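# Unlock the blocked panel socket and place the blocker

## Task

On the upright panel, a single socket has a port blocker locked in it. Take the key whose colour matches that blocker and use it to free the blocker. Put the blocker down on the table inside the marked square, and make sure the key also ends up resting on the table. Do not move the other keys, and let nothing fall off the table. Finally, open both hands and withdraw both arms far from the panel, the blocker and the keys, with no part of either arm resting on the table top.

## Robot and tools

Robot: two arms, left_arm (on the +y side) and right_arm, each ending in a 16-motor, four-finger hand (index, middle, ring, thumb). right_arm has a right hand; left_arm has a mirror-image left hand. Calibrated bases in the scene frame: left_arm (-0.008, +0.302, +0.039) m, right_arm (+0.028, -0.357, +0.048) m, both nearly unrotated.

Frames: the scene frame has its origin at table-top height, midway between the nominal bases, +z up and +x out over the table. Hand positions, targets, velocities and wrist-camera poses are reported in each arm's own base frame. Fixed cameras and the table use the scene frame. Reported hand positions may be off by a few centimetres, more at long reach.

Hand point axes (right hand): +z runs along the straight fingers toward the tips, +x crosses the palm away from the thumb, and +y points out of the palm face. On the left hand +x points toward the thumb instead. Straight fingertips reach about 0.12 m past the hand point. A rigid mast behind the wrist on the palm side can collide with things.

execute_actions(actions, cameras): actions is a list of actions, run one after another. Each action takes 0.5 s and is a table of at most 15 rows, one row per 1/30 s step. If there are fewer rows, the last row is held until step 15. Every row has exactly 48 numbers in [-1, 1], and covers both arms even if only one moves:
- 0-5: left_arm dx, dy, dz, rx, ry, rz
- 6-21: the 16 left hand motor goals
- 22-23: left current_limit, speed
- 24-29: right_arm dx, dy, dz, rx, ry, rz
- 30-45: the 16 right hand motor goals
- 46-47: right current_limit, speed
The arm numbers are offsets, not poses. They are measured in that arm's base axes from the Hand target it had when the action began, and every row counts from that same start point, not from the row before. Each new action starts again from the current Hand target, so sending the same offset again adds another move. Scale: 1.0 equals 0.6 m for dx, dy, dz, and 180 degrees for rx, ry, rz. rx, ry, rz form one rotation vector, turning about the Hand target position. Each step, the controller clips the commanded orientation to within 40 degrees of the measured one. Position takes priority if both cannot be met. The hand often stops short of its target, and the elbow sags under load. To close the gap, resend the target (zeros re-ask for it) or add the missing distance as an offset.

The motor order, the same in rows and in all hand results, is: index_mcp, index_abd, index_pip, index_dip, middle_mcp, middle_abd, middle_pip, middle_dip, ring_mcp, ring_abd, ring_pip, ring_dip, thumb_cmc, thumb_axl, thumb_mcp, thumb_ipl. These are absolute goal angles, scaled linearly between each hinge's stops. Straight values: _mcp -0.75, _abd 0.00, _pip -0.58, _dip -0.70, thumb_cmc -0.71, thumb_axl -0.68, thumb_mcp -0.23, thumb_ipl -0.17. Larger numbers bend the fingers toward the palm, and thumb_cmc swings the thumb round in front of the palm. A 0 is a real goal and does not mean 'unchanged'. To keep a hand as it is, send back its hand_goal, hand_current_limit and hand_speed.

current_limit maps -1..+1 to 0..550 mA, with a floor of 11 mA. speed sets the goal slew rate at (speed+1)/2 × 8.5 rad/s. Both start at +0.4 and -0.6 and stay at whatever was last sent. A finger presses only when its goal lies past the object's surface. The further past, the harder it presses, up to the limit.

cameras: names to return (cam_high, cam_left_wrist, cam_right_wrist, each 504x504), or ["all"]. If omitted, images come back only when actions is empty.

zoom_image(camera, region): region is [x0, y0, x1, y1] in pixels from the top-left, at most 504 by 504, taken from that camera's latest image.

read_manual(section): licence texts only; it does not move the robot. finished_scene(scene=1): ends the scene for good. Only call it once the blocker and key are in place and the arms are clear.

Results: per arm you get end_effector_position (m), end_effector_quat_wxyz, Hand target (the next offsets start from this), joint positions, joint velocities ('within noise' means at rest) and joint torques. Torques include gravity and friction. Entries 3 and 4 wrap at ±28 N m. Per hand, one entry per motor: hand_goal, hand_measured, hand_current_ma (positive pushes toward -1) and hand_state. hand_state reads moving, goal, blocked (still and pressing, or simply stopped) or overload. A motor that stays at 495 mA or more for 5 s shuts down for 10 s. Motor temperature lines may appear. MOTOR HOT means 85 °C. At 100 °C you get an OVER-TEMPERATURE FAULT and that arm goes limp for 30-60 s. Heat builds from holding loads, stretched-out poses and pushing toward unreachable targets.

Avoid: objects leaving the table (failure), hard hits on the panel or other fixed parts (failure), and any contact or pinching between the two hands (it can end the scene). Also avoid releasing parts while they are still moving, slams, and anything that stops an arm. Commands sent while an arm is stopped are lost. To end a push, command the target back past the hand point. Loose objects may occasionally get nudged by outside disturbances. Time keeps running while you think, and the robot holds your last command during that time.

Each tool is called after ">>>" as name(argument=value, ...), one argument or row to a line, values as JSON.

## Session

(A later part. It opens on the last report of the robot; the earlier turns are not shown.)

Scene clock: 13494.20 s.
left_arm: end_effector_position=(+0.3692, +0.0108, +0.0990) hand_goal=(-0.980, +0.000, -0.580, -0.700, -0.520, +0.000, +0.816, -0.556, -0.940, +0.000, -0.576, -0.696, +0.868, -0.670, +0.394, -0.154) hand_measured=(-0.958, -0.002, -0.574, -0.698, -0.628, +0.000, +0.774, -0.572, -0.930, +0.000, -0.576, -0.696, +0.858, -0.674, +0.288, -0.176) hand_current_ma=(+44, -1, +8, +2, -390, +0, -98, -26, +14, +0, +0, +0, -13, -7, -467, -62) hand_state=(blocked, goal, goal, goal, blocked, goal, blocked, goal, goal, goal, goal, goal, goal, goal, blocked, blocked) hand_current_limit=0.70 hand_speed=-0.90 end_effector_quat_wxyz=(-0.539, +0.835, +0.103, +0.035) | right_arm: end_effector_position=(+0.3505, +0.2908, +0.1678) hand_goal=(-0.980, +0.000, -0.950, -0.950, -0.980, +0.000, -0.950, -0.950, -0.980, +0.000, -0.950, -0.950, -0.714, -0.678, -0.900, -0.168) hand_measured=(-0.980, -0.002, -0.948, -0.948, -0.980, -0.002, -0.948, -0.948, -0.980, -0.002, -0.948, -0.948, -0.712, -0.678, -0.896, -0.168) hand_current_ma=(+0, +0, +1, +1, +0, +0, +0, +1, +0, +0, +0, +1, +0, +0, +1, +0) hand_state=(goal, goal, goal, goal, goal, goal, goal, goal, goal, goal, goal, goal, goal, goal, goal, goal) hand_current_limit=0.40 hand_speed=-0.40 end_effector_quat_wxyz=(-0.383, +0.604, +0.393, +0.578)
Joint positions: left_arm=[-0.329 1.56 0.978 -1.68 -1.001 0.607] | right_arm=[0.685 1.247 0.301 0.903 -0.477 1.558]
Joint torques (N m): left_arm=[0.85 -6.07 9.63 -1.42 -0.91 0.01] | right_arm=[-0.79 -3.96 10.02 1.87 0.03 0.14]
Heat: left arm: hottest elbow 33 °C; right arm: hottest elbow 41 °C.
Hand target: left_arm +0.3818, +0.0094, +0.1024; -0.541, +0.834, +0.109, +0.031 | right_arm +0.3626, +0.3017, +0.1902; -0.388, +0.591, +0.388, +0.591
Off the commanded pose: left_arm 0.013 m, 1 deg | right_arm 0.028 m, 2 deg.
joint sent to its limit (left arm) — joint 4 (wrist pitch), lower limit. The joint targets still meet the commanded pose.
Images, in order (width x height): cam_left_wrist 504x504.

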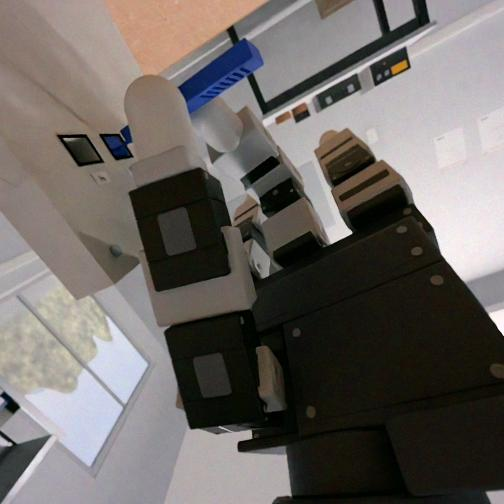

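>>> execute_actions(
  actions=[
    [[0.00061,0.00006,0.00004,-0.00003,-0.00008,0.00014,-0.98,0,-0.58,-0.7,-0.52,0,0.816,-0.556,-0.94,0,-0.576,-0.696,0.869,-0.67,0.395,-0.154,0.7,-0.9,0,0,0,0,0,0,-0.98,0,-0.95,-0.95,-0.98,0,-0.95,-0.95,-0.98,0,-0.95,-0.95,-0.714,-0.678,-0.9,-0.168,0.4,-0.4],[0.00122,0.00013,0.00008,-0.00006,-0.00016,0.00027,-0.98,0,-0.58,-0.7,-0.52,0,0.816,-0.556,-0.94,0,-0.576,-0.696,0.869,-0.67,0.395,-0.154,0.7,-0.9,0,0,0,0,0,0,-0.98,0,-0.95,-0.95,-0.98,0,-0.95,-0.95,-0.98,0,-0.95,-0.95,-0.714,-0.678,-0.9,-0.168,0.4,-0.4],[0.00183,0.00019,0.00012,-0.00008,-0.00024,0.00041,-0.98,0,-0.58,-0.7,-0.52,0,0.816,-0.556,-0.94,0,-0.576,-0.696,0.869,-0.67,0.395,-0.154,0.7,-0.9,0,0,0,0,0,0,-0.98,0,-0.95,-0.95,-0.98,0,-0.95,-0.95,-0.98,0,-0.95,-0.95,-0.714,-0.678,-0.9,-0.168,0.4,-0.4],[0.00244,0.00025,0.00016,-0.00011,-0.00032,0.00054,-0.98,0,-0.58,-0.7,-0.52,0,0.816,-0.556,-0.94,0,-0.576,-0.696,0.869,-0.67,0.395,-0.154,0.7,-0.9,0,0,0,0,0,0,-0.98,0,-0.95,-0.95,-0.98,0,-0.95,-0.95,-0.98,0,-0.95,-0.95,-0.714,-0.678,-0.9,-0.168,0.4,-0.4],[0.00304,0.00031,0.0002,-0.00014,-0.00039,0.00068,-0.98,0,-0.58,-0.7,-0.52,0,0.816,-0.556,-0.94,0,-0.576,-0.696,0.869,-0.67,0.395,-0.154,0.7,-0.9,0,0,0,0,0,0,-0.98,0,-0.95,-0.95,-0.98,0,-0.95,-0.95,-0.98,0,-0.95,-0.95,-0.714,-0.678,-0.9,-0.168,0.4,-0.4],[0.00365,0.00038,0.00024,-0.00017,-0.00047,0.00081,-0.98,0,-0.58,-0.7,-0.52,0,0.816,-0.556,-0.94,0,-0.576,-0.696,0.869,-0.67,0.395,-0.154,0.7,-0.9,0,0,0,0,0,0,-0.98,0,-0.95,-0.95,-0.98,0,-0.95,-0.95,-0.98,0,-0.95,-0.95,-0.714,-0.678,-0.9,-0.168,0.4,-0.4],[0.00426,0.00044,0.00028,-0.00019,-0.00055,0.00095,-0.98,0,-0.58,-0.7,-0.52,0,0.816,-0.556,-0.94,0,-0.576,-0.696,0.869,-0.67,0.395,-0.154,0.7,-0.9,0,0,0,0,0,0,-0.98,0,-0.95,-0.95,-0.98,0,-0.95,-0.95,-0.98,0,-0.95,-0.95,-0.714,-0.678,-0.9,-0.168,0.4,-0.4],[0.00487,0.0005,0.00032,-0.00022,-0.00063,0.00108,-0.98,0,-0.58,-0.7,-0.52,0,0.816,-0.556,-0.94,0,-0.576,-0.696,0.869,-0.67,0.395,-0.154,0.7,-0.9,0,0,0,0,0,0,-0.98,0,-0.95,-0.95,-0.98,0,-0.95,-0.95,-0.98,0,-0.95,-0.95,-0.714,-0.678,-0.9,-0.168,0.4,-0.4]],
  ],
  cameras=["cam_left_wrist"],
)

>>> zoom_image(
  camera="cam_left_wrist",
  region=[110, 138, 130, 158],
)

>>> zoom_image(
  camera="cam_left_wrist",
  region=[90, 120, 150, 180],
)

Scene clock: 13529.73 s.
left_arm: end_effector_position=(+0.3723, +0.0110, +0.0996) hand_goal=(-0.980, +0.000, -0.580, -0.700, -0.520, +0.000, +0.816, -0.556, -0.940, +0.000, -0.576, -0.696, +0.868, -0.670, +0.394, -0.154) hand_measured=(-0.958, -0.002, -0.574, -0.698, -0.628, +0.000, +0.774, -0.572, -0.930, +0.000, -0.576, -0.696, +0.858, -0.674, +0.288, -0.176) hand_current_ma=(+44, -1, +8, +2, -390, +0, -98, -26, +14, +0, +0, +0, -13, -7, -467, -62) hand_state=(blocked, goal, goal, goal, blocked, goal, blocked, goal, goal, goal, goal, goal, goal, goal, blocked, blocked) hand_current_limit=0.70 hand_speed=-0.90 end_effector_quat_wxyz=(-0.539, +0.835, +0.106, +0.035) | right_arm: end_effector_position=(+0.3505, +0.2908, +0.1678) hand_goal=(-0.980, +0.000, -0.950, -0.950, -0.980, +0.000, -0.950, -0.950, -0.980, +0.000, -0.950, -0.950, -0.714, -0.678, -0.900, -0.168) hand_measured=(-0.980, -0.002, -0.948, -0.948, -0.980, -0.002, -0.948, -0.948, -0.980, -0.002, -0.948, -0.948, -0.712, -0.678, -0.896, -0.168) hand_current_ma=(+0, +0, +1, +1, +0, +0, +0, +1, +0, +0, +0, +1, +0, +0, +1, +0) hand_state=(goal, goal, goal, goal, goal, goal, goal, goal, goal, goal, goal, goal, goal, goal, goal, goal) hand_current_limit=0.40 hand_speed=-0.40 end_effector_quat_wxyz=(-0.383, +0.604, +0.393, +0.578)
Joint positions: left_arm=[-0.326 1.565 0.987 -1.68 -1.001 0.607] | right_arm=[0.685 1.247 0.301 0.903 -0.477 1.558]
Joint torques (N m): left_arm=[0.85 -5.89 9.62 -1.42 -0.91 0.01] | right_arm=[-0.73 -3.96 10.04 1.84 0.04 0.13]
Heat: left arm: hottest elbow 36 °C; right arm: hottest elbow 41 °C.
Hand target: left_arm +0.3847, +0.0097, +0.1026; -0.540, +0.834, +0.111, +0.031 | right_arm +0.3626, +0.3017, +0.1902; -0.388, +0.591, +0.388, +0.591
Off the commanded pose: left_arm 0.013 m, 1 deg | right_arm 0.028 m, 2 deg.
joint sent to its limit (left arm) — joint 4 (wrist pitch), lower limit. The joint targets still meet the commanded pose.
Images, in order (width x height): cam_left_wrist 504x504.

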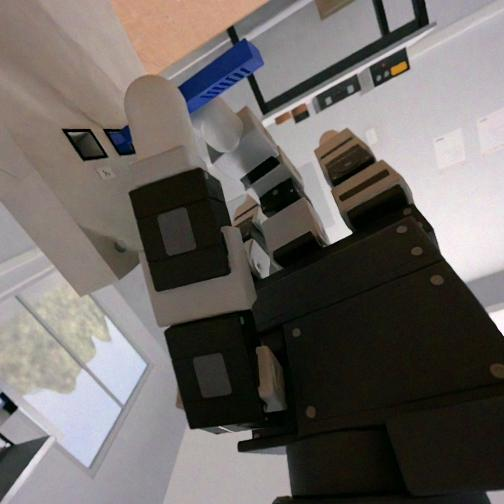

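Scaled by 25.200 from the camera's 504x504 image, which has a finer 720x720 frame.

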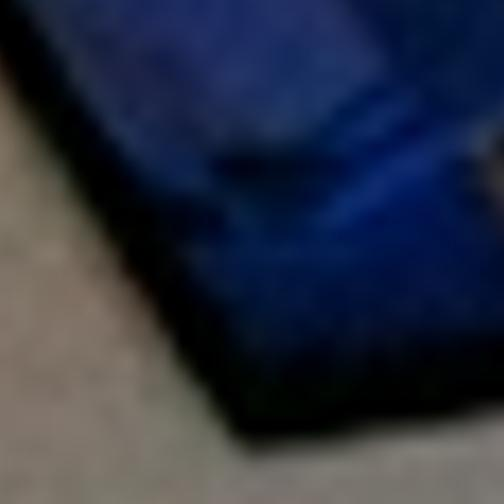

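Scaled by 8.400 from the camera's 504x504 image, which has a finer 720x720 frame.

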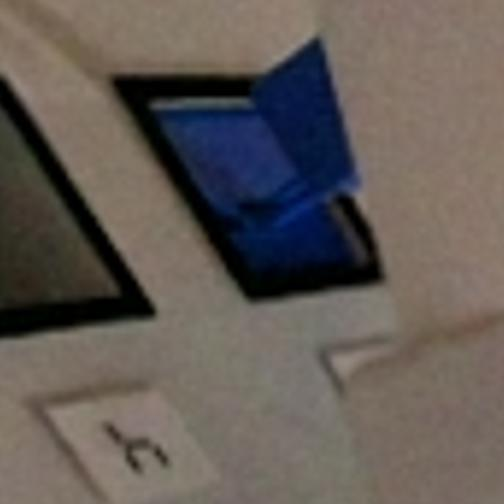

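>>> execute_actions(
  actions=[
    [[0.0006,0.00008,-0.00004,-0.00001,-0.00003,0.00014,-0.98,0,-0.58,-0.7,-0.52,0,0.816,-0.556,-0.94,0,-0.576,-0.696,0.869,-0.67,0.395,-0.154,0.7,-0.9,0,0,0,0,0,0,-0.98,0,-0.95,-0.95,-0.98,0,-0.95,-0.95,-0.98,0,-0.95,-0.95,-0.714,-0.678,-0.9,-0.168,0.4,-0.4],[0.00121,0.00016,-0.00008,-0.00002,-0.00007,0.00028,-0.98,0,-0.58,-0.7,-0.52,0,0.816,-0.556,-0.94,0,-0.576,-0.696,0.869,-0.67,0.395,-0.154,0.7,-0.9,0,0,0,0,0,0,-0.98,0,-0.95,-0.95,-0.98,0,-0.95,-0.95,-0.98,0,-0.95,-0.95,-0.714,-0.678,-0.9,-0.168,0.4,-0.4],[0.00181,0.00023,-0.00012,-0.00003,-0.0001,0.00042,-0.98,0,-0.58,-0.7,-0.52,0,0.816,-0.556,-0.94,0,-0.576,-0.696,0.869,-0.67,0.395,-0.154,0.7,-0.9,0,0,0,0,0,0,-0.98,0,-0.95,-0.95,-0.98,0,-0.95,-0.95,-0.98,0,-0.95,-0.95,-0.714,-0.678,-0.9,-0.168,0.4,-0.4],[0.00241,0.00031,-0.00017,-0.00004,-0.00014,0.00056,-0.98,0,-0.58,-0.7,-0.52,0,0.816,-0.556,-0.94,0,-0.576,-0.696,0.869,-0.67,0.395,-0.154,0.7,-0.9,0,0,0,0,0,0,-0.98,0,-0.95,-0.95,-0.98,0,-0.95,-0.95,-0.98,0,-0.95,-0.95,-0.714,-0.678,-0.9,-0.168,0.4,-0.4],[0.00301,0.00039,-0.00021,-0.00006,-0.00017,0.00069,-0.98,0,-0.58,-0.7,-0.52,0,0.816,-0.556,-0.94,0,-0.576,-0.696,0.869,-0.67,0.395,-0.154,0.7,-0.9,0,0,0,0,0,0,-0.98,0,-0.95,-0.95,-0.98,0,-0.95,-0.95,-0.98,0,-0.95,-0.95,-0.714,-0.678,-0.9,-0.168,0.4,-0.4],[0.00362,0.00047,-0.00025,-0.00007,-0.0002,0.00083,-0.98,0,-0.58,-0.7,-0.52,0,0.816,-0.556,-0.94,0,-0.576,-0.696,0.869,-0.67,0.395,-0.154,0.7,-0.9,0,0,0,0,0,0,-0.98,0,-0.95,-0.95,-0.98,0,-0.95,-0.95,-0.98,0,-0.95,-0.95,-0.714,-0.678,-0.9,-0.168,0.4,-0.4],[0.00422,0.00054,-0.00029,-0.00008,-0.00024,0.00097,-0.98,0,-0.58,-0.7,-0.52,0,0.816,-0.556,-0.94,0,-0.576,-0.696,0.869,-0.67,0.395,-0.154,0.7,-0.9,0,0,0,0,0,0,-0.98,0,-0.95,-0.95,-0.98,0,-0.95,-0.95,-0.98,0,-0.95,-0.95,-0.714,-0.678,-0.9,-0.168,0.4,-0.4],[0.00482,0.00062,-0.00033,-0.00009,-0.00027,0.00111,-0.98,0,-0.58,-0.7,-0.52,0,0.816,-0.556,-0.94,0,-0.576,-0.696,0.869,-0.67,0.395,-0.154,0.7,-0.9,0,0,0,0,0,0,-0.98,0,-0.95,-0.95,-0.98,0,-0.95,-0.95,-0.98,0,-0.95,-0.95,-0.714,-0.678,-0.9,-0.168,0.4,-0.4]],
  ],
  cameras=["cam_left_wrist"],
)

>>> zoom_image(
  camera="cam_left_wrist",
  region=[90, 120, 150, 180],
)

>>> zoom_image(
  camera="cam_left_wrist",
  region=[110, 134, 130, 154],
)

Scene clock: 13561.57 s.
left_arm: end_effector_position=(+0.3751, +0.0113, +0.0994) hand_goal=(-0.980, +0.000, -0.580, -0.700, -0.520, +0.000, +0.816, -0.556, -0.940, +0.000, -0.576, -0.696, +0.868, -0.670, +0.394, -0.154) hand_measured=(-0.958, -0.002, -0.574, -0.698, -0.628, +0.000, +0.774, -0.572, -0.930, +0.000, -0.576, -0.696, +0.858, -0.674, +0.288, -0.176) hand_current_ma=(+44, -1, +8, +2, -390, +0, -98, -26, +14, +0, +0, +0, -13, -7, -468, -62) hand_state=(blocked, goal, goal, goal, blocked, goal, blocked, goal, goal, goal, goal, goal, goal, goal, blocked, blocked) hand_current_limit=0.70 hand_speed=-0.90 end_effector_quat_wxyz=(-0.538, +0.835, +0.107, +0.035) | right_arm: end_effector_position=(+0.3505, +0.2908, +0.1678) hand_goal=(-0.980, +0.000, -0.950, -0.950, -0.980, +0.000, -0.950, -0.950, -0.980, +0.000, -0.950, -0.950, -0.714, -0.678, -0.900, -0.168) hand_measured=(-0.980, -0.002, -0.948, -0.948, -0.980, -0.002, -0.948, -0.948, -0.980, -0.002, -0.948, -0.948, -0.712, -0.678, -0.896, -0.168) hand_current_ma=(+0, +0, +1, +1, +0, +0, +0, +1, +0, +0, +0, +1, +0, +0, +1, +0) hand_state=(goal, goal, goal, goal, goal, goal, goal, goal, goal, goal, goal, goal, goal, goal, goal, goal) hand_current_limit=0.40 hand_speed=-0.40 end_effector_quat_wxyz=(-0.383, +0.604, +0.393, +0.578)
Joint positions: left_arm=[-0.322 1.571 0.995 -1.68 -1.001 0.607] | right_arm=[0.685 1.247 0.301 0.903 -0.477 1.558]
Joint torques (N m): left_arm=[0.85 -6.24 9.63 -1.42 -0.91 0] | right_arm=[-0.73 -4.01 10 1.87 0.04 0.14]
Heat: left arm: hottest elbow 35 °C; right arm: hottest elbow 41 °C.
Hand target: left_arm +0.3876, +0.0101, +0.1023; -0.540, +0.833, +0.113, +0.030 | right_arm +0.3626, +0.3017, +0.1902; -0.388, +0.591, +0.388, +0.591
Off the commanded pose: left_arm 0.013 m, 1 deg | right_arm 0.028 m, 2 deg.
joint sent to its limit (left arm) — joint 4 (wrist pitch), lower limit. The joint targets still meet the commanded pose.
Images, in order (width x height): cam_left_wrist 504x504.

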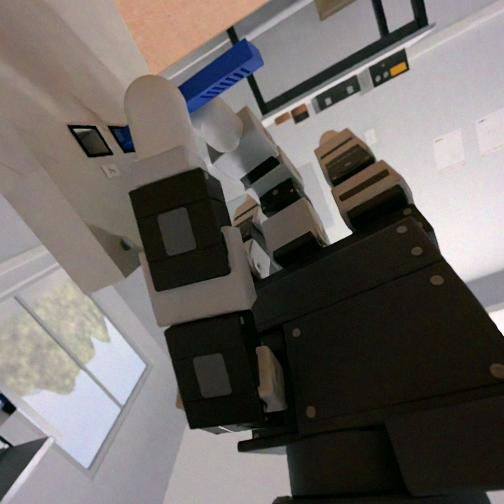

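Scaled by 8.400 from the camera's 504x504 image, which has a finer 720x720 frame.

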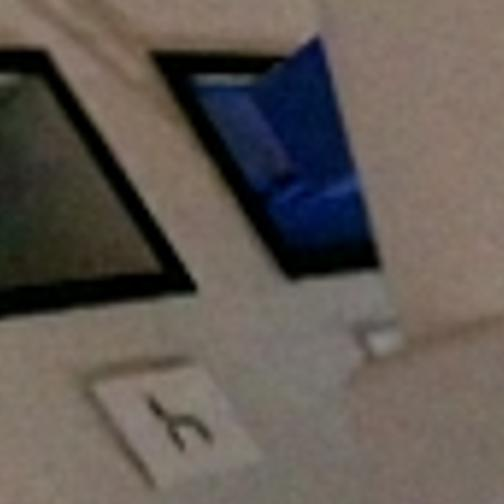

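Scaled by 25.200 from the camera's 504x504 image, which has a finer 720x720 frame.

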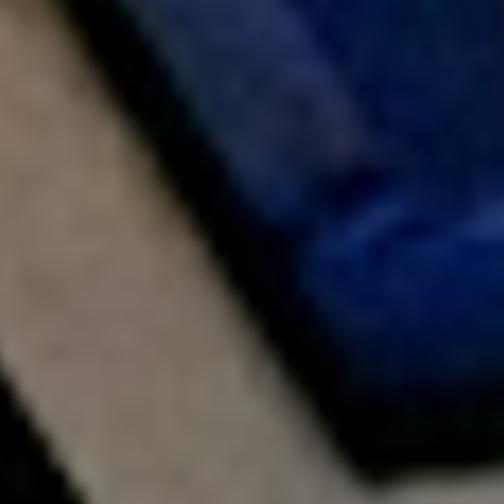

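>>> execute_actions(
  actions=[
    [[0.0006,0.00008,0,-0.00002,-0.00006,0.00014,-0.98,0,-0.58,-0.7,-0.52,0,0.816,-0.556,-0.94,0,-0.576,-0.696,0.869,-0.67,0.395,-0.154,0.7,-0.9,0,0,0,0,0,0,-0.98,0,-0.95,-0.95,-0.98,0,-0.95,-0.95,-0.98,0,-0.95,-0.95,-0.714,-0.678,-0.9,-0.168,0.4,-0.4],[0.00121,0.00016,0,-0.00004,-0.00011,0.00028,-0.98,0,-0.58,-0.7,-0.52,0,0.816,-0.556,-0.94,0,-0.576,-0.696,0.869,-0.67,0.395,-0.154,0.7,-0.9,0,0,0,0,0,0,-0.98,0,-0.95,-0.95,-0.98,0,-0.95,-0.95,-0.98,0,-0.95,-0.95,-0.714,-0.678,-0.9,-0.168,0.4,-0.4],[0.00181,0.00024,0,-0.00006,-0.00017,0.00042,-0.98,0,-0.58,-0.7,-0.52,0,0.816,-0.556,-0.94,0,-0.576,-0.696,0.869,-0.67,0.395,-0.154,0.7,-0.9,0,0,0,0,0,0,-0.98,0,-0.95,-0.95,-0.98,0,-0.95,-0.95,-0.98,0,-0.95,-0.95,-0.714,-0.678,-0.9,-0.168,0.4,-0.4],[0.00242,0.00032,0,-0.00008,-0.00023,0.00056,-0.98,0,-0.58,-0.7,-0.52,0,0.816,-0.556,-0.94,0,-0.576,-0.696,0.869,-0.67,0.395,-0.154,0.7,-0.9,0,0,0,0,0,0,-0.98,0,-0.95,-0.95,-0.98,0,-0.95,-0.95,-0.98,0,-0.95,-0.95,-0.714,-0.678,-0.9,-0.168,0.4,-0.4],[0.00302,0.00039,0,-0.00009,-0.00028,0.00069,-0.98,0,-0.58,-0.7,-0.52,0,0.816,-0.556,-0.94,0,-0.576,-0.696,0.869,-0.67,0.395,-0.154,0.7,-0.9,0,0,0,0,0,0,-0.98,0,-0.95,-0.95,-0.98,0,-0.95,-0.95,-0.98,0,-0.95,-0.95,-0.714,-0.678,-0.9,-0.168,0.4,-0.4],[0.00362,0.00047,0,-0.00011,-0.00034,0.00083,-0.98,0,-0.58,-0.7,-0.52,0,0.816,-0.556,-0.94,0,-0.576,-0.696,0.869,-0.67,0.395,-0.154,0.7,-0.9,0,0,0,0,0,0,-0.98,0,-0.95,-0.95,-0.98,0,-0.95,-0.95,-0.98,0,-0.95,-0.95,-0.714,-0.678,-0.9,-0.168,0.4,-0.4],[0.00423,0.00055,0,-0.00013,-0.00039,0.00097,-0.98,0,-0.58,-0.7,-0.52,0,0.816,-0.556,-0.94,0,-0.576,-0.696,0.869,-0.67,0.395,-0.154,0.7,-0.9,0,0,0,0,0,0,-0.98,0,-0.95,-0.95,-0.98,0,-0.95,-0.95,-0.98,0,-0.95,-0.95,-0.714,-0.678,-0.9,-0.168,0.4,-0.4],[0.00483,0.00063,0,-0.00015,-0.00045,0.00111,-0.98,0,-0.58,-0.7,-0.52,0,0.816,-0.556,-0.94,0,-0.576,-0.696,0.869,-0.67,0.395,-0.154,0.7,-0.9,0,0,0,0,0,0,-0.98,0,-0.95,-0.95,-0.98,0,-0.95,-0.95,-0.98,0,-0.95,-0.95,-0.714,-0.678,-0.9,-0.168,0.4,-0.4]],
  ],
  cameras=["cam_left_wrist"],
)

>>> zoom_image(
  camera="cam_left_wrist",
  region=[90, 110, 150, 170],
)

Scene clock: 13594.97 s.
left_arm: end_effector_position=(+0.3769, +0.0118, +0.0988) hand_goal=(-0.980, +0.000, -0.580, -0.700, -0.520, +0.000, +0.816, -0.556, -0.940, +0.000, -0.576, -0.696, +0.868, -0.670, +0.394, -0.154) hand_measured=(-0.958, -0.002, -0.574, -0.698, -0.628, +0.000, +0.774, -0.572, -0.930, +0.000, -0.576, -0.696, +0.858, -0.674, +0.288, -0.176) hand_current_ma=(+44, -1, +8, +2, -390, +0, -98, -26, +14, +0, +0, +0, -13, -7, -467, -63) hand_state=(blocked, goal, goal, goal, blocked, goal, blocked, goal, goal, goal, goal, goal, goal, goal, blocked, blocked) hand_current_limit=0.70 hand_speed=-0.90 end_effector_quat_wxyz=(-0.539, +0.835, +0.108, +0.033) | right_arm: end_effector_position=(+0.3505, +0.2908, +0.1678) hand_goal=(-0.980, +0.000, -0.950, -0.950, -0.980, +0.000, -0.950, -0.950, -0.980, +0.000, -0.950, -0.950, -0.714, -0.678, -0.900, -0.168) hand_measured=(-0.980, -0.002, -0.948, -0.948, -0.980, -0.002, -0.948, -0.948, -0.980, -0.002, -0.948, -0.948, -0.712, -0.678, -0.896, -0.168) hand_current_ma=(+0, +0, +1, +1, +0, +0, +0, +1, +0, +0, +0, +1, +0, +0, +1, +0) hand_state=(goal, goal, goal, goal, goal, goal, goal, goal, goal, goal, goal, goal, goal, goal, goal, goal) hand_current_limit=0.40 hand_speed=-0.40 end_effector_quat_wxyz=(-0.383, +0.604, +0.393, +0.578)
Joint positions: left_arm=[-0.319 1.577 1.001 -1.68 -1.001 0.61] | right_arm=[0.685 1.247 0.301 0.903 -0.477 1.558]
Joint torques (N m): left_arm=[0.85 -6.24 9.8 -1.42 -0.91 -0.01] | right_arm=[-0.67 -3.9 10.02 1.84 0.04 0.14]
Heat: left arm: hottest elbow 37 °C; right arm: hottest elbow 41 °C.
Hand target: left_arm +0.3905, +0.0105, +0.1024; -0.540, +0.833, +0.115, +0.030 | right_arm +0.3626, +0.3017, +0.1902; -0.388, +0.591, +0.388, +0.591
Off the commanded pose: left_arm 0.014 m, 1 deg | right_arm 0.028 m, 2 deg.
joint sent to its limit (left arm) — joint 4 (wrist pitch), lower limit. The joint targets still meet the commanded pose.
Images, in order (width x height): cam_left_wrist 504x504.

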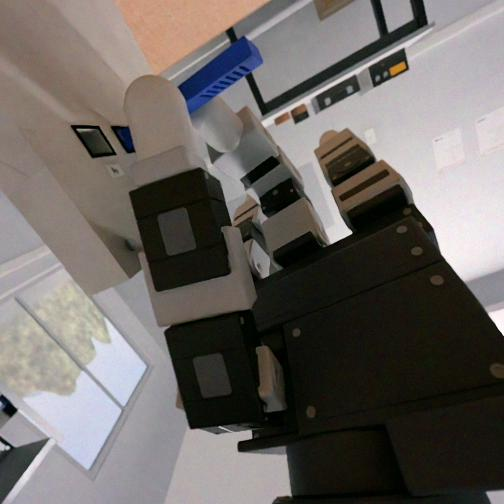

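Scaled by 8.400 from the camera's 504x504 image, which has a finer 720x720 frame.

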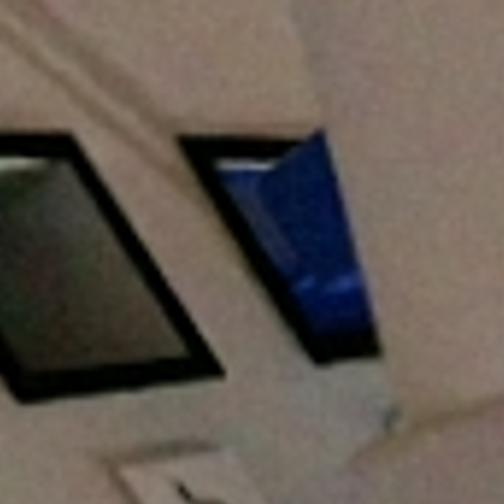

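>>> zoom_image(
  camera="cam_left_wrist",
  region=[116, 132, 136, 152],
)

>>> zoom_image(
  camera="cam_left_wrist",
  region=[120, 138, 132, 150],
)

Scaled by 25.200 from the camera's 504x504 image, which has a finer 720x720 frame.

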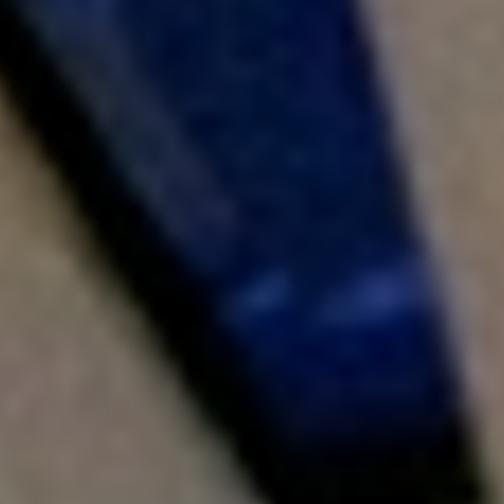

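Scaled by 42.000 from the camera's 504x504 image, which has a finer 720x720 frame.

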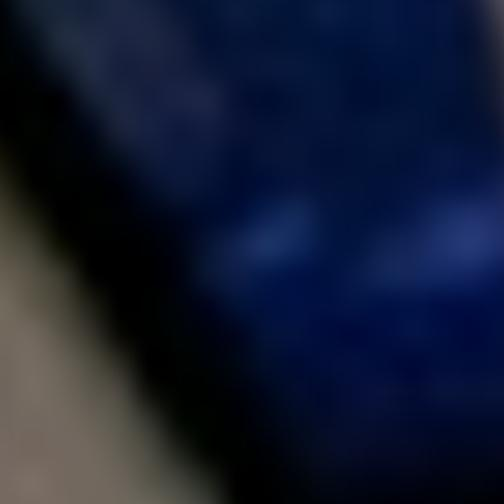

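>>> execute_actions(
  actions=[
    [[0.00011,-0.00412,0,0,0,-0.00202,-0.98,0,-0.58,-0.7,-0.52,0,0.816,-0.556,-0.94,0,-0.576,-0.696,0.869,-0.67,0.395,-0.154,0.7,-0.9,0,0,0,0,0,0,-0.98,0,-0.95,-0.95,-0.98,0,-0.95,-0.95,-0.98,0,-0.95,-0.95,-0.714,-0.678,-0.9,-0.168,0.4,-0.4],[0.00022,-0.00825,0,0,0,-0.00403,-0.98,0,-0.58,-0.7,-0.52,0,0.816,-0.556,-0.94,0,-0.576,-0.696,0.869,-0.67,0.395,-0.154,0.7,-0.9,0,0,0,0,0,0,-0.98,0,-0.95,-0.95,-0.98,0,-0.95,-0.95,-0.98,0,-0.95,-0.95,-0.714,-0.678,-0.9,-0.168,0.4,-0.4],[0.00033,-0.01237,0,0,0,-0.00605,-0.98,0,-0.58,-0.7,-0.52,0,0.816,-0.556,-0.94,0,-0.576,-0.696,0.869,-0.67,0.395,-0.154,0.7,-0.9,0,0,0,0,0,0,-0.98,0,-0.95,-0.95,-0.98,0,-0.95,-0.95,-0.98,0,-0.95,-0.95,-0.714,-0.678,-0.9,-0.168,0.4,-0.4]],
  ],
  cameras=["cam_left_wrist"],
)

>>> zoom_image(
  camera="cam_left_wrist",
  region=[90, 110, 150, 170],
)

Scene clock: 13655.93 s.
left_arm: end_effector_position=(+0.3769, +0.0118, +0.0988) hand_goal=(-0.980, +0.000, -0.580, -0.700, -0.520, +0.000, +0.816, -0.556, -0.940, +0.000, -0.576, -0.696, +0.868, -0.670, +0.394, -0.154) hand_measured=(-0.958, -0.002, -0.574, -0.698, -0.628, +0.000, +0.774, -0.572, -0.930, +0.000, -0.576, -0.696, +0.858, -0.674, +0.288, -0.176) hand_current_ma=(+44, -1, +8, +2, -390, +0, -98, -26, +14, +0, +0, +0, -13, -7, -467, -63) hand_state=(blocked, goal, goal, goal, blocked, goal, blocked, goal, goal, goal, goal, goal, goal, goal, blocked, blocked) hand_current_limit=0.70 hand_speed=-0.90 end_effector_quat_wxyz=(-0.539, +0.835, +0.108, +0.033) | right_arm: end_effector_position=(+0.3505, +0.2908, +0.1678) hand_goal=(-0.980, +0.000, -0.950, -0.950, -0.980, +0.000, -0.950, -0.950, -0.980, +0.000, -0.950, -0.950, -0.714, -0.678, -0.900, -0.168) hand_measured=(-0.980, -0.002, -0.948, -0.948, -0.980, -0.002, -0.948, -0.948, -0.980, -0.002, -0.948, -0.948, -0.712, -0.678, -0.896, -0.168) hand_current_ma=(+0, +0, +1, +1, +0, +0, +0, +1, +0, +0, +0, +1, +0, +0, +1, +0) hand_state=(goal, goal, goal, goal, goal, goal, goal, goal, goal, goal, goal, goal, goal, goal, goal, goal) hand_current_limit=0.40 hand_speed=-0.40 end_effector_quat_wxyz=(-0.383, +0.604, +0.393, +0.578)
Joint positions: left_arm=[-0.319 1.577 1.001 -1.68 -1.001 0.61] | right_arm=[0.685 1.247 0.301 0.903 -0.477 1.558]
Joint torques (N m): left_arm=[-0.73 -6.36 9.8 -1.42 -0.9 -0.02] | right_arm=[-0.85 -3.84 10.03 1.87 0.04 0.13]
Heat: left arm: hottest elbow 38 °C; right arm: hottest elbow 41 °C.
Hand target: left_arm +0.3907, +0.0031, +0.1024; -0.540, +0.834, +0.107, +0.035 | right_arm +0.3626, +0.3017, +0.1902; -0.388, +0.591, +0.388, +0.591
Off the commanded pose: left_arm 0.017 m, 0 deg | right_arm 0.028 m, 2 deg.
joint sent to its limit (left arm) — joint 4 (wrist pitch), lower limit. The joint targets still meet the commanded pose.
Images, in order (width x height): cam_left_wrist 504x504.

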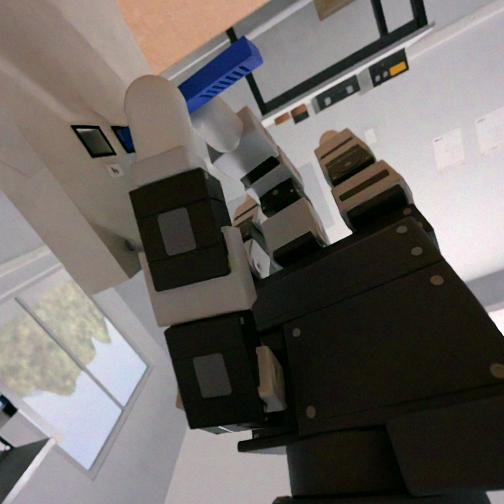

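Scaled by 8.400 from the camera's 504x504 image, which has a finer 720x720 frame.

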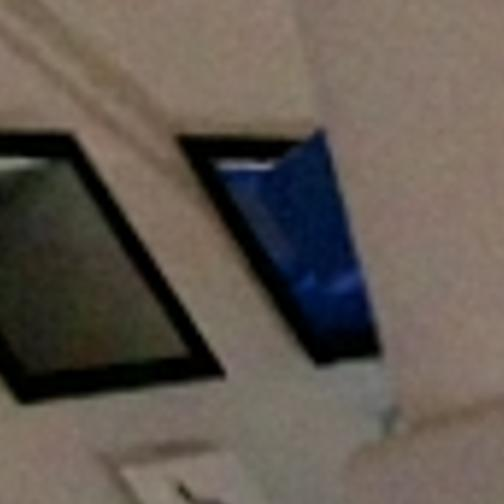

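>>> execute_actions(
  actions=[
    [[0.00001,-0.00098,0,0,0,-0.00048,-0.98,0,-0.58,-0.7,-0.52,0,0.816,-0.556,-0.94,0,-0.576,-0.696,0.869,-0.67,0.395,-0.154,0.7,-0.9,0,0,0,0,0,0,-0.98,0,-0.95,-0.95,-0.98,0,-0.95,-0.95,-0.98,0,-0.95,-0.95,-0.714,-0.678,-0.9,-0.168,0.4,-0.4]],
  ],
  cameras=["cam_left_wrist"],
)

>>> zoom_image(
  camera="cam_left_wrist",
  region=[90, 110, 150, 170],
)

Scene clock: 13663.40 s.
left_arm: end_effector_position=(+0.3770, +0.0113, +0.0988) hand_goal=(-0.980, +0.000, -0.580, -0.700, -0.520, +0.000, +0.816, -0.556, -0.940, +0.000, -0.576, -0.696, +0.868, -0.670, +0.394, -0.154) hand_measured=(-0.958, -0.002, -0.574, -0.698, -0.628, +0.000, +0.774, -0.572, -0.930, +0.000, -0.576, -0.696, +0.858, -0.674, +0.288, -0.176) hand_current_ma=(+44, -1, +8, +2, -390, +0, -98, -26, +14, +0, +0, +0, -13, -7, -468, -63) hand_state=(blocked, goal, goal, goal, blocked, goal, blocked, goal, goal, goal, goal, goal, goal, goal, blocked, blocked) hand_current_limit=0.70 hand_speed=-0.90 end_effector_quat_wxyz=(-0.539, +0.835, +0.107, +0.034) | right_arm: end_effector_position=(+0.3505, +0.2908, +0.1678) hand_goal=(-0.980, +0.000, -0.950, -0.950, -0.980, +0.000, -0.950, -0.950, -0.980, +0.000, -0.950, -0.950, -0.714, -0.678, -0.900, -0.168) hand_measured=(-0.980, -0.002, -0.948, -0.948, -0.980, -0.002, -0.948, -0.948, -0.980, -0.002, -0.948, -0.948, -0.712, -0.678, -0.896, -0.168) hand_current_ma=(+0, +0, +1, +1, +0, +0, +0, +1, +0, +0, +0, +1, +0, +0, +1, +0) hand_state=(goal, goal, goal, goal, goal, goal, goal, goal, goal, goal, goal, goal, goal, goal, goal, goal) hand_current_limit=0.40 hand_speed=-0.40 end_effector_quat_wxyz=(-0.383, +0.604, +0.393, +0.578)
Joint positions: left_arm=[-0.321 1.577 1.001 -1.68 -1.001 0.61] | right_arm=[0.685 1.247 0.301 0.903 -0.477 1.558]
Joint torques (N m): left_arm=[-0.73 -6.3 9.8 -1.42 -0.9 -0.01] | right_arm=[-0.79 -3.96 10.03 1.87 0.04 0.15]
Heat: left arm: hottest elbow 38 °C; right arm: hottest elbow 41 °C.
Hand target: left_arm +0.3907, +0.0025, +0.1024; -0.540, +0.834, +0.106, +0.035 | right_arm +0.3626, +0.3017, +0.1902; -0.388, +0.591, +0.388, +0.591
Off the commanded pose: left_arm 0.017 m, 0 deg | right_arm 0.028 m, 2 deg.
joint sent to its limit (left arm) — joint 4 (wrist pitch), lower limit. The joint targets still meet the commanded pose.
Images, in order (width x height): cam_left_wrist 504x504.

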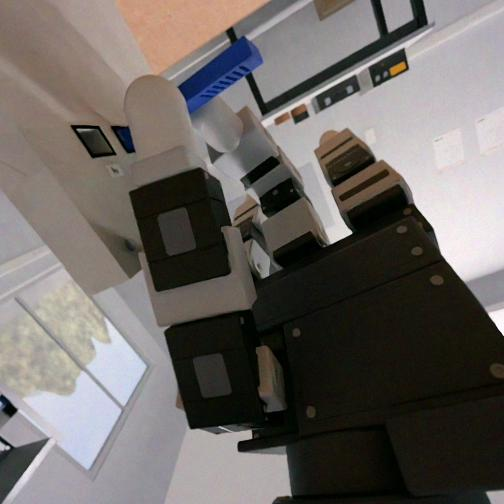

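Scaled by 8.400 from the camera's 504x504 image, which has a finer 720x720 frame.

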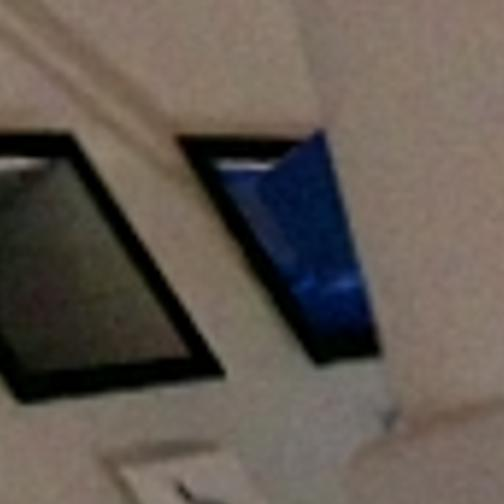

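>>> execute_actions(
  actions=[
    [[0.000015,-0.00047,0,0,0,-0.00024,-0.98,0,-0.58,-0.7,-0.52,0,0.816,-0.556,-0.94,0,-0.576,-0.696,0.869,-0.67,0.395,-0.154,0.7,-0.9,0,0,0,0,0,0,-0.98,0,-0.95,-0.95,-0.98,0,-0.95,-0.95,-0.98,0,-0.95,-0.95,-0.714,-0.678,-0.9,-0.168,0.4,-0.4],[0.00003,-0.00094,0,0,0,-0.00048,-0.98,0,-0.58,-0.7,-0.52,0,0.816,-0.556,-0.94,0,-0.576,-0.696,0.869,-0.67,0.395,-0.154,0.7,-0.9,0,0,0,0,0,0,-0.98,0,-0.95,-0.95,-0.98,0,-0.95,-0.95,-0.98,0,-0.95,-0.95,-0.714,-0.678,-0.9,-0.168,0.4,-0.4]],
  ],
  cameras=["cam_left_wrist","cam_right_wrist"],
)

>>> zoom_image(
  camera="cam_left_wrist",
  region=[90, 110, 150, 170],
)

Scene clock: 13713.80 s.
left_arm: end_effector_position=(+0.3770, +0.0107, +0.0988) hand_goal=(-0.980, +0.000, -0.580, -0.700, -0.520, +0.000, +0.816, -0.556, -0.940, +0.000, -0.576, -0.696, +0.868, -0.670, +0.394, -0.154) hand_measured=(-0.958, -0.002, -0.574, -0.698, -0.628, +0.000, +0.774, -0.572, -0.930, +0.000, -0.576, -0.696, +0.858, -0.674, +0.288, -0.176) hand_current_ma=(+44, -1, +8, +2, -390, +0, -98, -26, +14, +0, +0, +0, -13, -7, -468, -63) hand_state=(blocked, goal, goal, goal, blocked, goal, blocked, goal, goal, goal, goal, goal, goal, goal, blocked, blocked) hand_current_limit=0.70 hand_speed=-0.90 end_effector_quat_wxyz=(-0.539, +0.835, +0.106, +0.034) | right_arm: end_effector_position=(+0.3505, +0.2908, +0.1678) hand_goal=(-0.980, +0.000, -0.950, -0.950, -0.980, +0.000, -0.950, -0.950, -0.980, +0.000, -0.950, -0.950, -0.714, -0.678, -0.900, -0.168) hand_measured=(-0.980, -0.002, -0.948, -0.948, -0.980, -0.002, -0.948, -0.948, -0.980, -0.002, -0.948, -0.948, -0.712, -0.678, -0.896, -0.168) hand_current_ma=(+0, +0, +1, +1, +0, +0, +0, +1, +0, +0, +0, +1, +0, +0, +1, +0) hand_state=(goal, goal, goal, goal, goal, goal, goal, goal, goal, goal, goal, goal, goal, goal, goal, goal) hand_current_limit=0.40 hand_speed=-0.40 end_effector_quat_wxyz=(-0.383, +0.604, +0.393, +0.578)
Joint positions: left_arm=[-0.322 1.577 1.001 -1.68 -1.001 0.61] | right_arm=[0.685 1.247 0.301 0.903 -0.477 1.558]
Joint torques (N m): left_arm=[-0.79 -6.24 9.8 -1.43 -0.9 -0.01] | right_arm=[-0.79 -4.01 10.03 1.85 0.03 0.14]
Heat: left arm: hottest elbow 38 °C; right arm: hottest elbow 41 °C.
Hand target: left_arm +0.3907, +0.0019, +0.1024; -0.540, +0.835, +0.106, +0.036 | right_arm +0.3626, +0.3017, +0.1902; -0.388, +0.591, +0.388, +0.591
Off the commanded pose: left_arm 0.017 m, 0 deg | right_arm 0.028 m, 2 deg.
joint sent to its limit (left arm) — joint 4 (wrist pitch), lower limit. The joint targets still meet the commanded pose.
Images, in order (width x height): cam_left_wrist 504x504, cam_right_wrist 504x504.

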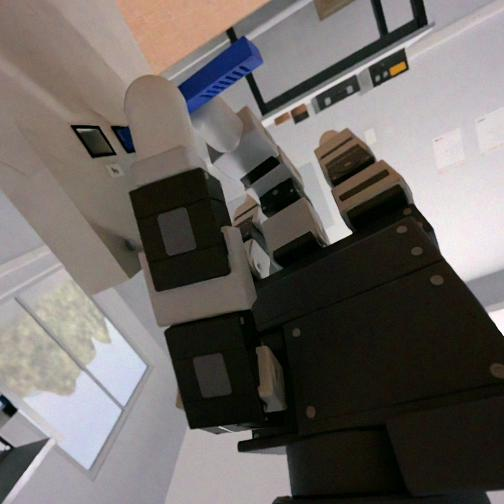

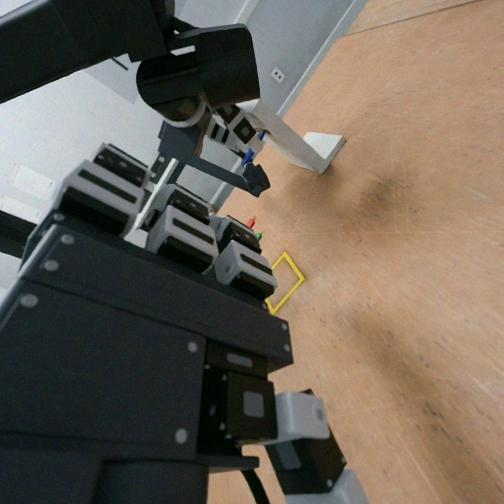

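Scaled by 8.400 from the camera's 504x504 image, which has a finer 720x720 frame.

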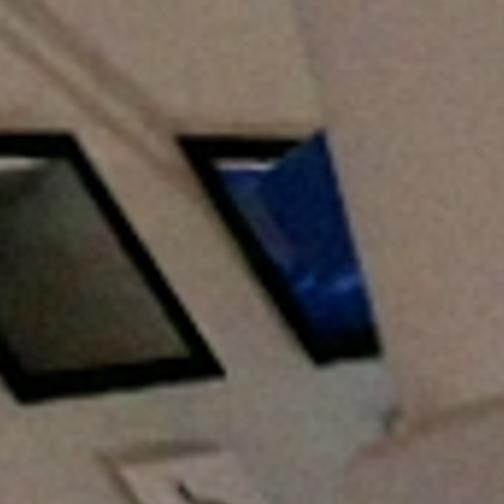

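>>> zoom_image(
  camera="cam_left_wrist",
  region=[108, 120, 140, 152],
)

>>> zoom_image(
  camera="cam_right_wrist",
  region=[215, 90, 295, 170],
)

Scaled by 15.750 from the camera's 504x504 image, which has a finer 720x720 frame.

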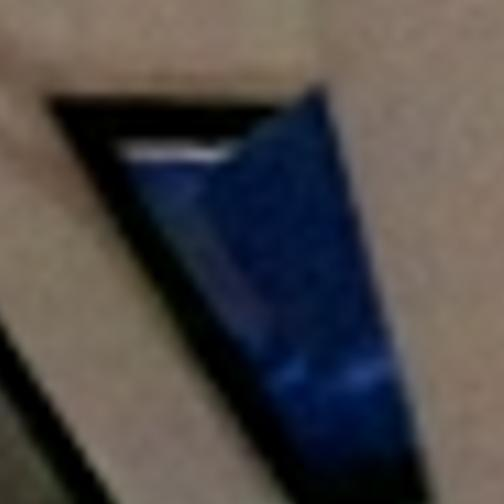

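Scaled by 6.300 from the camera's 504x504 image, which has a finer 720x720 frame.

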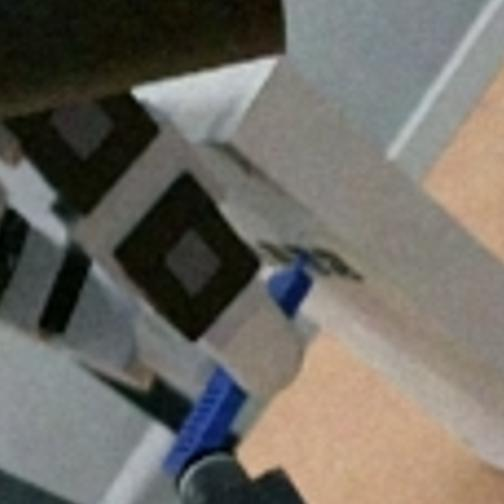

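>>> execute_actions(
  actions=[
    [[0.000015,-0.00047,0,0,0,-0.00024,-0.98,0,-0.58,-0.7,-0.52,0,0.816,-0.556,-0.94,0,-0.576,-0.696,0.869,-0.67,0.395,-0.154,0.7,-0.9,0,0,0,0,0,0,-0.98,0,-0.95,-0.95,-0.98,0,-0.95,-0.95,-0.98,0,-0.95,-0.95,-0.714,-0.678,-0.9,-0.168,0.4,-0.4],[0.00003,-0.00094,0,0,0,-0.00048,-0.98,0,-0.58,-0.7,-0.52,0,0.816,-0.556,-0.94,0,-0.576,-0.696,0.869,-0.67,0.395,-0.154,0.7,-0.9,0,0,0,0,0,0,-0.98,0,-0.95,-0.95,-0.98,0,-0.95,-0.95,-0.98,0,-0.95,-0.95,-0.714,-0.678,-0.9,-0.168,0.4,-0.4]],
  ],
  cameras=["cam_left_wrist"],
)

>>> zoom_image(
  camera="cam_left_wrist",
  region=[108, 120, 140, 152],
)

Scene clock: 13783.00 s.
left_arm: end_effector_position=(+0.3770, +0.0103, +0.0988) hand_goal=(-0.980, +0.000, -0.580, -0.700, -0.520, +0.000, +0.816, -0.556, -0.940, +0.000, -0.576, -0.696, +0.868, -0.670, +0.394, -0.154) hand_measured=(-0.958, -0.002, -0.574, -0.698, -0.628, +0.000, +0.774, -0.572, -0.930, +0.000, -0.576, -0.696, +0.858, -0.674, +0.288, -0.176) hand_current_ma=(+44, -1, +8, +2, -390, +0, -98, -26, +14, +0, +0, +0, -13, -7, -467, -63) hand_state=(blocked, goal, goal, goal, blocked, goal, blocked, goal, goal, goal, goal, goal, goal, goal, blocked, blocked) hand_current_limit=0.70 hand_speed=-0.90 end_effector_quat_wxyz=(-0.538, +0.835, +0.106, +0.034) | right_arm: end_effector_position=(+0.3505, +0.2908, +0.1678) hand_goal=(-0.980, +0.000, -0.950, -0.950, -0.980, +0.000, -0.950, -0.950, -0.980, +0.000, -0.950, -0.950, -0.714, -0.678, -0.900, -0.168) hand_measured=(-0.980, -0.002, -0.948, -0.948, -0.980, -0.002, -0.948, -0.948, -0.980, -0.002, -0.948, -0.948, -0.712, -0.678, -0.896, -0.168) hand_current_ma=(+0, +0, +1, +1, +0, +0, +0, +1, +0, +0, +0, +1, +0, +0, +1, +0) hand_state=(goal, goal, goal, goal, goal, goal, goal, goal, goal, goal, goal, goal, goal, goal, goal, goal) hand_current_limit=0.40 hand_speed=-0.40 end_effector_quat_wxyz=(-0.383, +0.604, +0.393, +0.578)
Joint positions: left_arm=[-0.323 1.577 1.001 -1.68 -1.001 0.61] | right_arm=[0.685 1.247 0.301 0.903 -0.477 1.558]
Joint torques (N m): left_arm=[-0.79 -6.3 9.83 -1.42 -0.9 -0.01] | right_arm=[-0.73 -3.96 10.02 1.87 0.03 0.14]
Heat: left arm: hottest elbow 38 °C; right arm: hottest elbow 41 °C.
Hand target: left_arm +0.3907, +0.0014, +0.1024; -0.540, +0.835, +0.105, +0.036 | right_arm +0.3626, +0.3017, +0.1902; -0.388, +0.591, +0.388, +0.591
Off the commanded pose: left_arm 0.017 m, 0 deg | right_arm 0.028 m, 2 deg.
joint sent to its limit (left arm) — joint 4 (wrist pitch), lower limit. The joint targets still meet the commanded pose.
Images, in order (width x height): cam_left_wrist 504x504.

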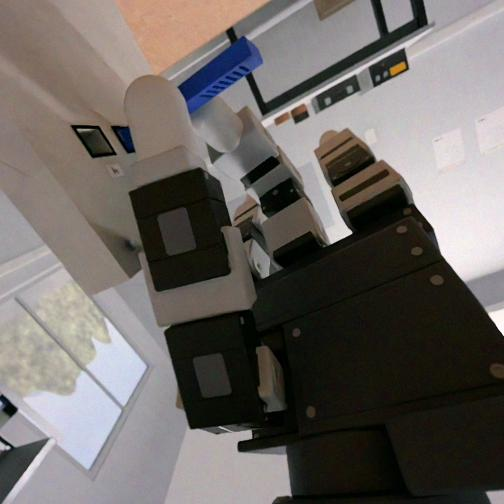

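Scaled by 15.750 from the camera's 504x504 image, which has a finer 720x720 frame.

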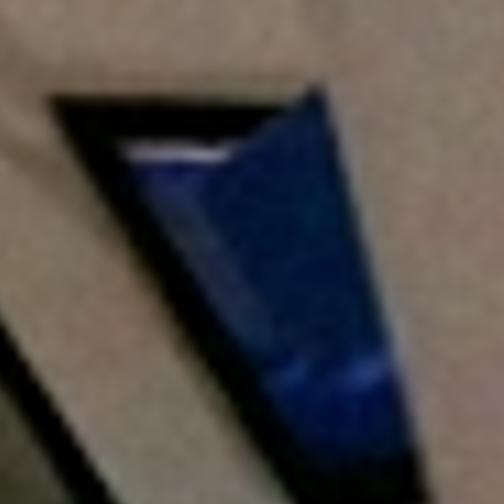

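>>> zoom_image(
  camera="cam_left_wrist",
  region=[112, 124, 128, 140],
)

>>> zoom_image(
  camera="cam_left_wrist",
  region=[120, 136, 136, 152],
)

Scaled by 31.500 from the camera's 504x504 image, which has a finer 720x720 frame.

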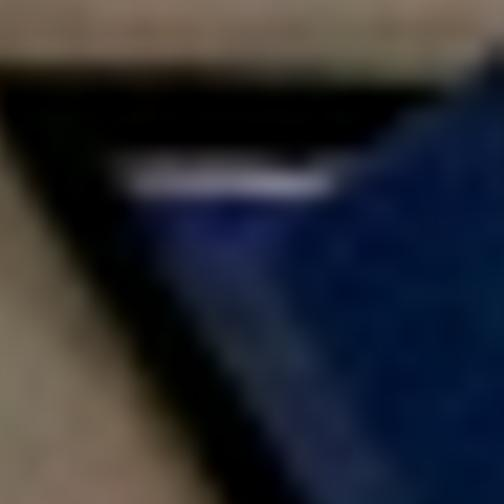

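Scaled by 31.500 from the camera's 504x504 image, which has a finer 720x720 frame.

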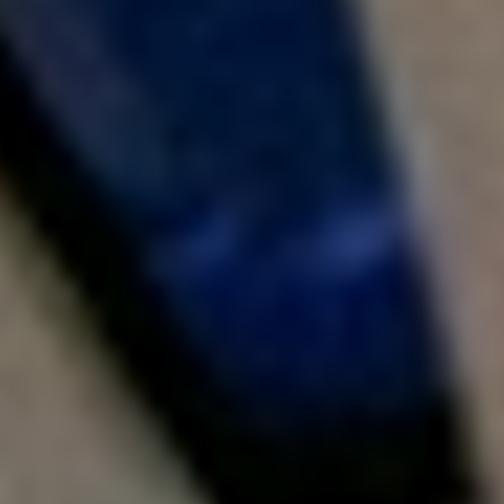

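>>> execute_actions(
  actions=[
    [[0.00045,-0.00015,0.00032,-0.00007,-0.00021,0,-0.98,0,-0.58,-0.7,-0.52,0,0.816,-0.556,-0.94,0,-0.576,-0.696,0.869,-0.67,0.395,-0.154,0.7,-0.9,0,0,0,0,0,0,-0.98,0,-0.95,-0.95,-0.98,0,-0.95,-0.95,-0.98,0,-0.95,-0.95,-0.714,-0.678,-0.9,-0.168,0.4,-0.4],[0.0009,-0.0003,0.00064,-0.00014,-0.00042,0,-0.98,0,-0.58,-0.7,-0.52,0,0.816,-0.556,-0.94,0,-0.576,-0.696,0.869,-0.67,0.395,-0.154,0.7,-0.9,0,0,0,0,0,0,-0.98,0,-0.95,-0.95,-0.98,0,-0.95,-0.95,-0.98,0,-0.95,-0.95,-0.714,-0.678,-0.9,-0.168,0.4,-0.4]],
  ],
  cameras=["cam_left_wrist"],
)

>>> zoom_image(
  camera="cam_left_wrist",
  region=[108, 120, 140, 152],
)

Scene clock: 13907.47 s.
left_arm: end_effector_position=(+0.3770, +0.0103, +0.0988) hand_goal=(-0.980, +0.000, -0.580, -0.700, -0.520, +0.000, +0.816, -0.556, -0.940, +0.000, -0.576, -0.696, +0.868, -0.670, +0.394, -0.154) hand_measured=(-0.958, -0.002, -0.574, -0.698, -0.628, +0.000, +0.774, -0.572, -0.930, +0.000, -0.576, -0.696, +0.858, -0.674, +0.288, -0.176) hand_current_ma=(+44, -1, +8, +2, -390, +0, -98, -26, +14, +0, +0, +0, -13, -7, -468, -63) hand_state=(blocked, goal, goal, goal, blocked, goal, blocked, goal, goal, goal, goal, goal, goal, goal, blocked, blocked) hand_current_limit=0.70 hand_speed=-0.90 end_effector_quat_wxyz=(-0.538, +0.835, +0.106, +0.034) | right_arm: end_effector_position=(+0.3505, +0.2908, +0.1678) hand_goal=(-0.980, +0.000, -0.950, -0.950, -0.980, +0.000, -0.950, -0.950, -0.980, +0.000, -0.950, -0.950, -0.714, -0.678, -0.900, -0.168) hand_measured=(-0.980, -0.002, -0.948, -0.948, -0.980, -0.002, -0.948, -0.948, -0.980, -0.002, -0.948, -0.948, -0.712, -0.678, -0.896, -0.168) hand_current_ma=(+0, +0, +1, +1, +0, +0, +0, +1, +0, +0, +0, +1, +0, +0, +1, +0) hand_state=(goal, goal, goal, goal, goal, goal, goal, goal, goal, goal, goal, goal, goal, goal, goal, goal) hand_current_limit=0.40 hand_speed=-0.40 end_effector_quat_wxyz=(-0.383, +0.604, +0.393, +0.578)
Joint positions: left_arm=[-0.323 1.577 1.001 -1.68 -1.001 0.61] | right_arm=[0.685 1.247 0.301 0.903 -0.477 1.558]
Joint torques (N m): left_arm=[-0.85 -6.36 9.91 -1.42 -0.91 -0.01] | right_arm=[-0.79 -3.9 10 1.84 0.03 0.14]
Heat: left arm: hottest elbow 38 °C; right arm: hottest elbow 41 °C.
Hand target: left_arm +0.3913, +0.0012, +0.1027; -0.539, +0.835, +0.105, +0.037 | right_arm +0.3626, +0.3017, +0.1902; -0.388, +0.591, +0.388, +0.591
Off the commanded pose: left_arm 0.017 m, 0 deg | right_arm 0.028 m, 2 deg.
joint sent to its limit (left arm) — joint 4 (wrist pitch), lower limit. The joint targets still meet the commanded pose.
Images, in order (width x height): cam_left_wrist 504x504.

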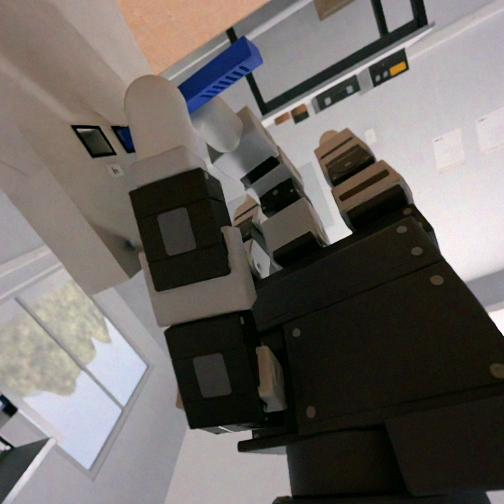

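Scaled by 15.750 from the camera's 504x504 image, which has a finer 720x720 frame.

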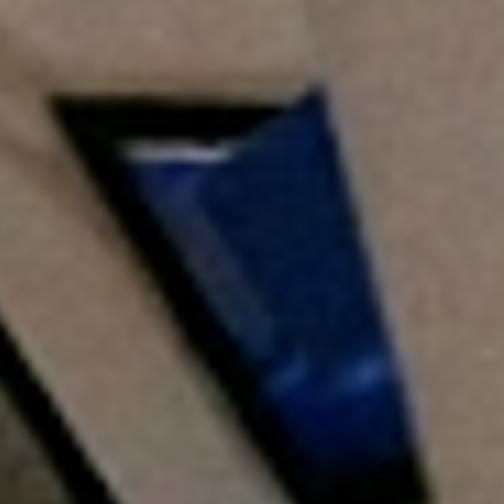

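>>> execute_actions(
  actions=[
    [[0.00033,0.00024,0.00028,0.00039,-0.00013,-0.00034,-0.98,0,-0.58,-0.7,-0.52,0,0.816,-0.556,-0.94,0,-0.576,-0.696,0.869,-0.67,0.395,-0.154,0.7,-0.9,0,0,0,0,0,0,-0.98,0,-0.95,-0.95,-0.98,0,-0.95,-0.95,-0.98,0,-0.95,-0.95,-0.714,-0.678,-0.9,-0.168,0.4,-0.4],[0.00065,0.00047,0.00055,0.00077,-0.00027,-0.00067,-0.98,0,-0.58,-0.7,-0.52,0,0.816,-0.556,-0.94,0,-0.576,-0.696,0.869,-0.67,0.395,-0.154,0.7,-0.9,0,0,0,0,0,0,-0.98,0,-0.95,-0.95,-0.98,0,-0.95,-0.95,-0.98,0,-0.95,-0.95,-0.714,-0.678,-0.9,-0.168,0.4,-0.4],[0.00098,0.00071,0.00083,0.00116,-0.0004,-0.00101,-0.98,0,-0.58,-0.7,-0.52,0,0.816,-0.556,-0.94,0,-0.576,-0.696,0.869,-0.67,0.395,-0.154,0.7,-0.9,0,0,0,0,0,0,-0.98,0,-0.95,-0.95,-0.98,0,-0.95,-0.95,-0.98,0,-0.95,-0.95,-0.714,-0.678,-0.9,-0.168,0.4,-0.4]],
  ],
  cameras=["cam_left_wrist"],
)

>>> zoom_image(
  camera="cam_left_wrist",
  region=[108, 120, 140, 152],
)

Scene clock: 13930.70 s.
left_arm: end_effector_position=(+0.3770, +0.0102, +0.0989) hand_goal=(-0.980, +0.000, -0.580, -0.700, -0.520, +0.000, +0.816, -0.556, -0.940, +0.000, -0.576, -0.696, +0.868, -0.670, +0.394, -0.154) hand_measured=(-0.958, -0.002, -0.574, -0.698, -0.628, +0.000, +0.774, -0.572, -0.930, +0.000, -0.576, -0.696, +0.858, -0.674, +0.288, -0.176) hand_current_ma=(+44, -1, +8, +2, -390, +0, -98, -26, +14, +0, +0, +0, -13, -7, -468, -63) hand_state=(blocked, goal, goal, goal, blocked, goal, blocked, goal, goal, goal, goal, goal, goal, goal, blocked, blocked) hand_current_limit=0.70 hand_speed=-0.90 end_effector_quat_wxyz=(-0.539, +0.835, +0.105, +0.035) | right_arm: end_effector_position=(+0.3505, +0.2908, +0.1678) hand_goal=(-0.980, +0.000, -0.950, -0.950, -0.980, +0.000, -0.950, -0.950, -0.980, +0.000, -0.950, -0.950, -0.714, -0.678, -0.900, -0.168) hand_measured=(-0.980, -0.002, -0.948, -0.948, -0.980, -0.002, -0.948, -0.948, -0.980, -0.002, -0.948, -0.948, -0.712, -0.678, -0.896, -0.168) hand_current_ma=(+0, +0, +1, +1, +0, +0, +0, +1, +0, +0, +0, +1, +0, +0, +1, +0) hand_state=(goal, goal, goal, goal, goal, goal, goal, goal, goal, goal, goal, goal, goal, goal, goal, goal) hand_current_limit=0.40 hand_speed=-0.40 end_effector_quat_wxyz=(-0.383, +0.604, +0.393, +0.578)
Joint positions: left_arm=[-0.324 1.577 1.001 -1.68 -1.001 0.61] | right_arm=[0.685 1.247 0.301 0.903 -0.477 1.558]
Joint torques (N m): left_arm=[-0.79 -6.3 9.91 -1.42 -1.08 -0.01] | right_arm=[-0.73 -3.96 10.03 1.85 0.03 0.14]
Motor temperatures (°C): left_arm=[23 28 39 24 26 25] | right_arm=[23 25 41 24 25 25]
Heat: left arm: hottest elbow 39 °C; right arm: hottest elbow 41 °C.
Hand target: left_arm +0.3919, +0.0015, +0.1032; -0.541, +0.834, +0.104, +0.038 | right_arm +0.3626, +0.3017, +0.1902; -0.388, +0.591, +0.388, +0.591
Off the commanded pose: left_arm 0.018 m, 1 deg | right_arm 0.028 m, 2 deg.
joint sent to its limit (left arm) — joint 4 (wrist pitch), lower limit. The joint targets still meet the commanded pose.
Images, in order (width x height): cam_left_wrist 504x504.

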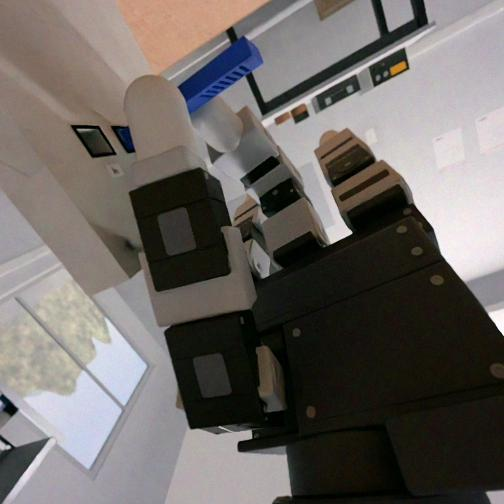

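Scaled by 15.750 from the camera's 504x504 image, which has a finer 720x720 frame.

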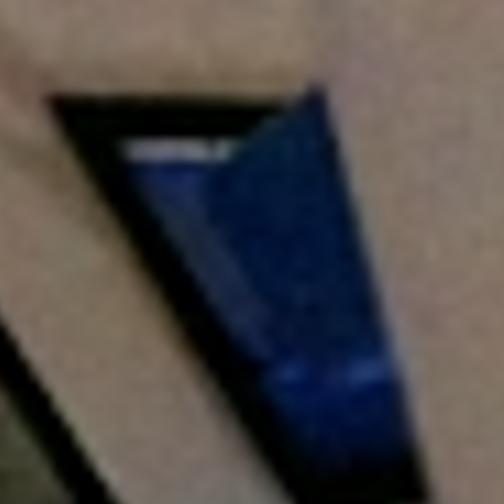

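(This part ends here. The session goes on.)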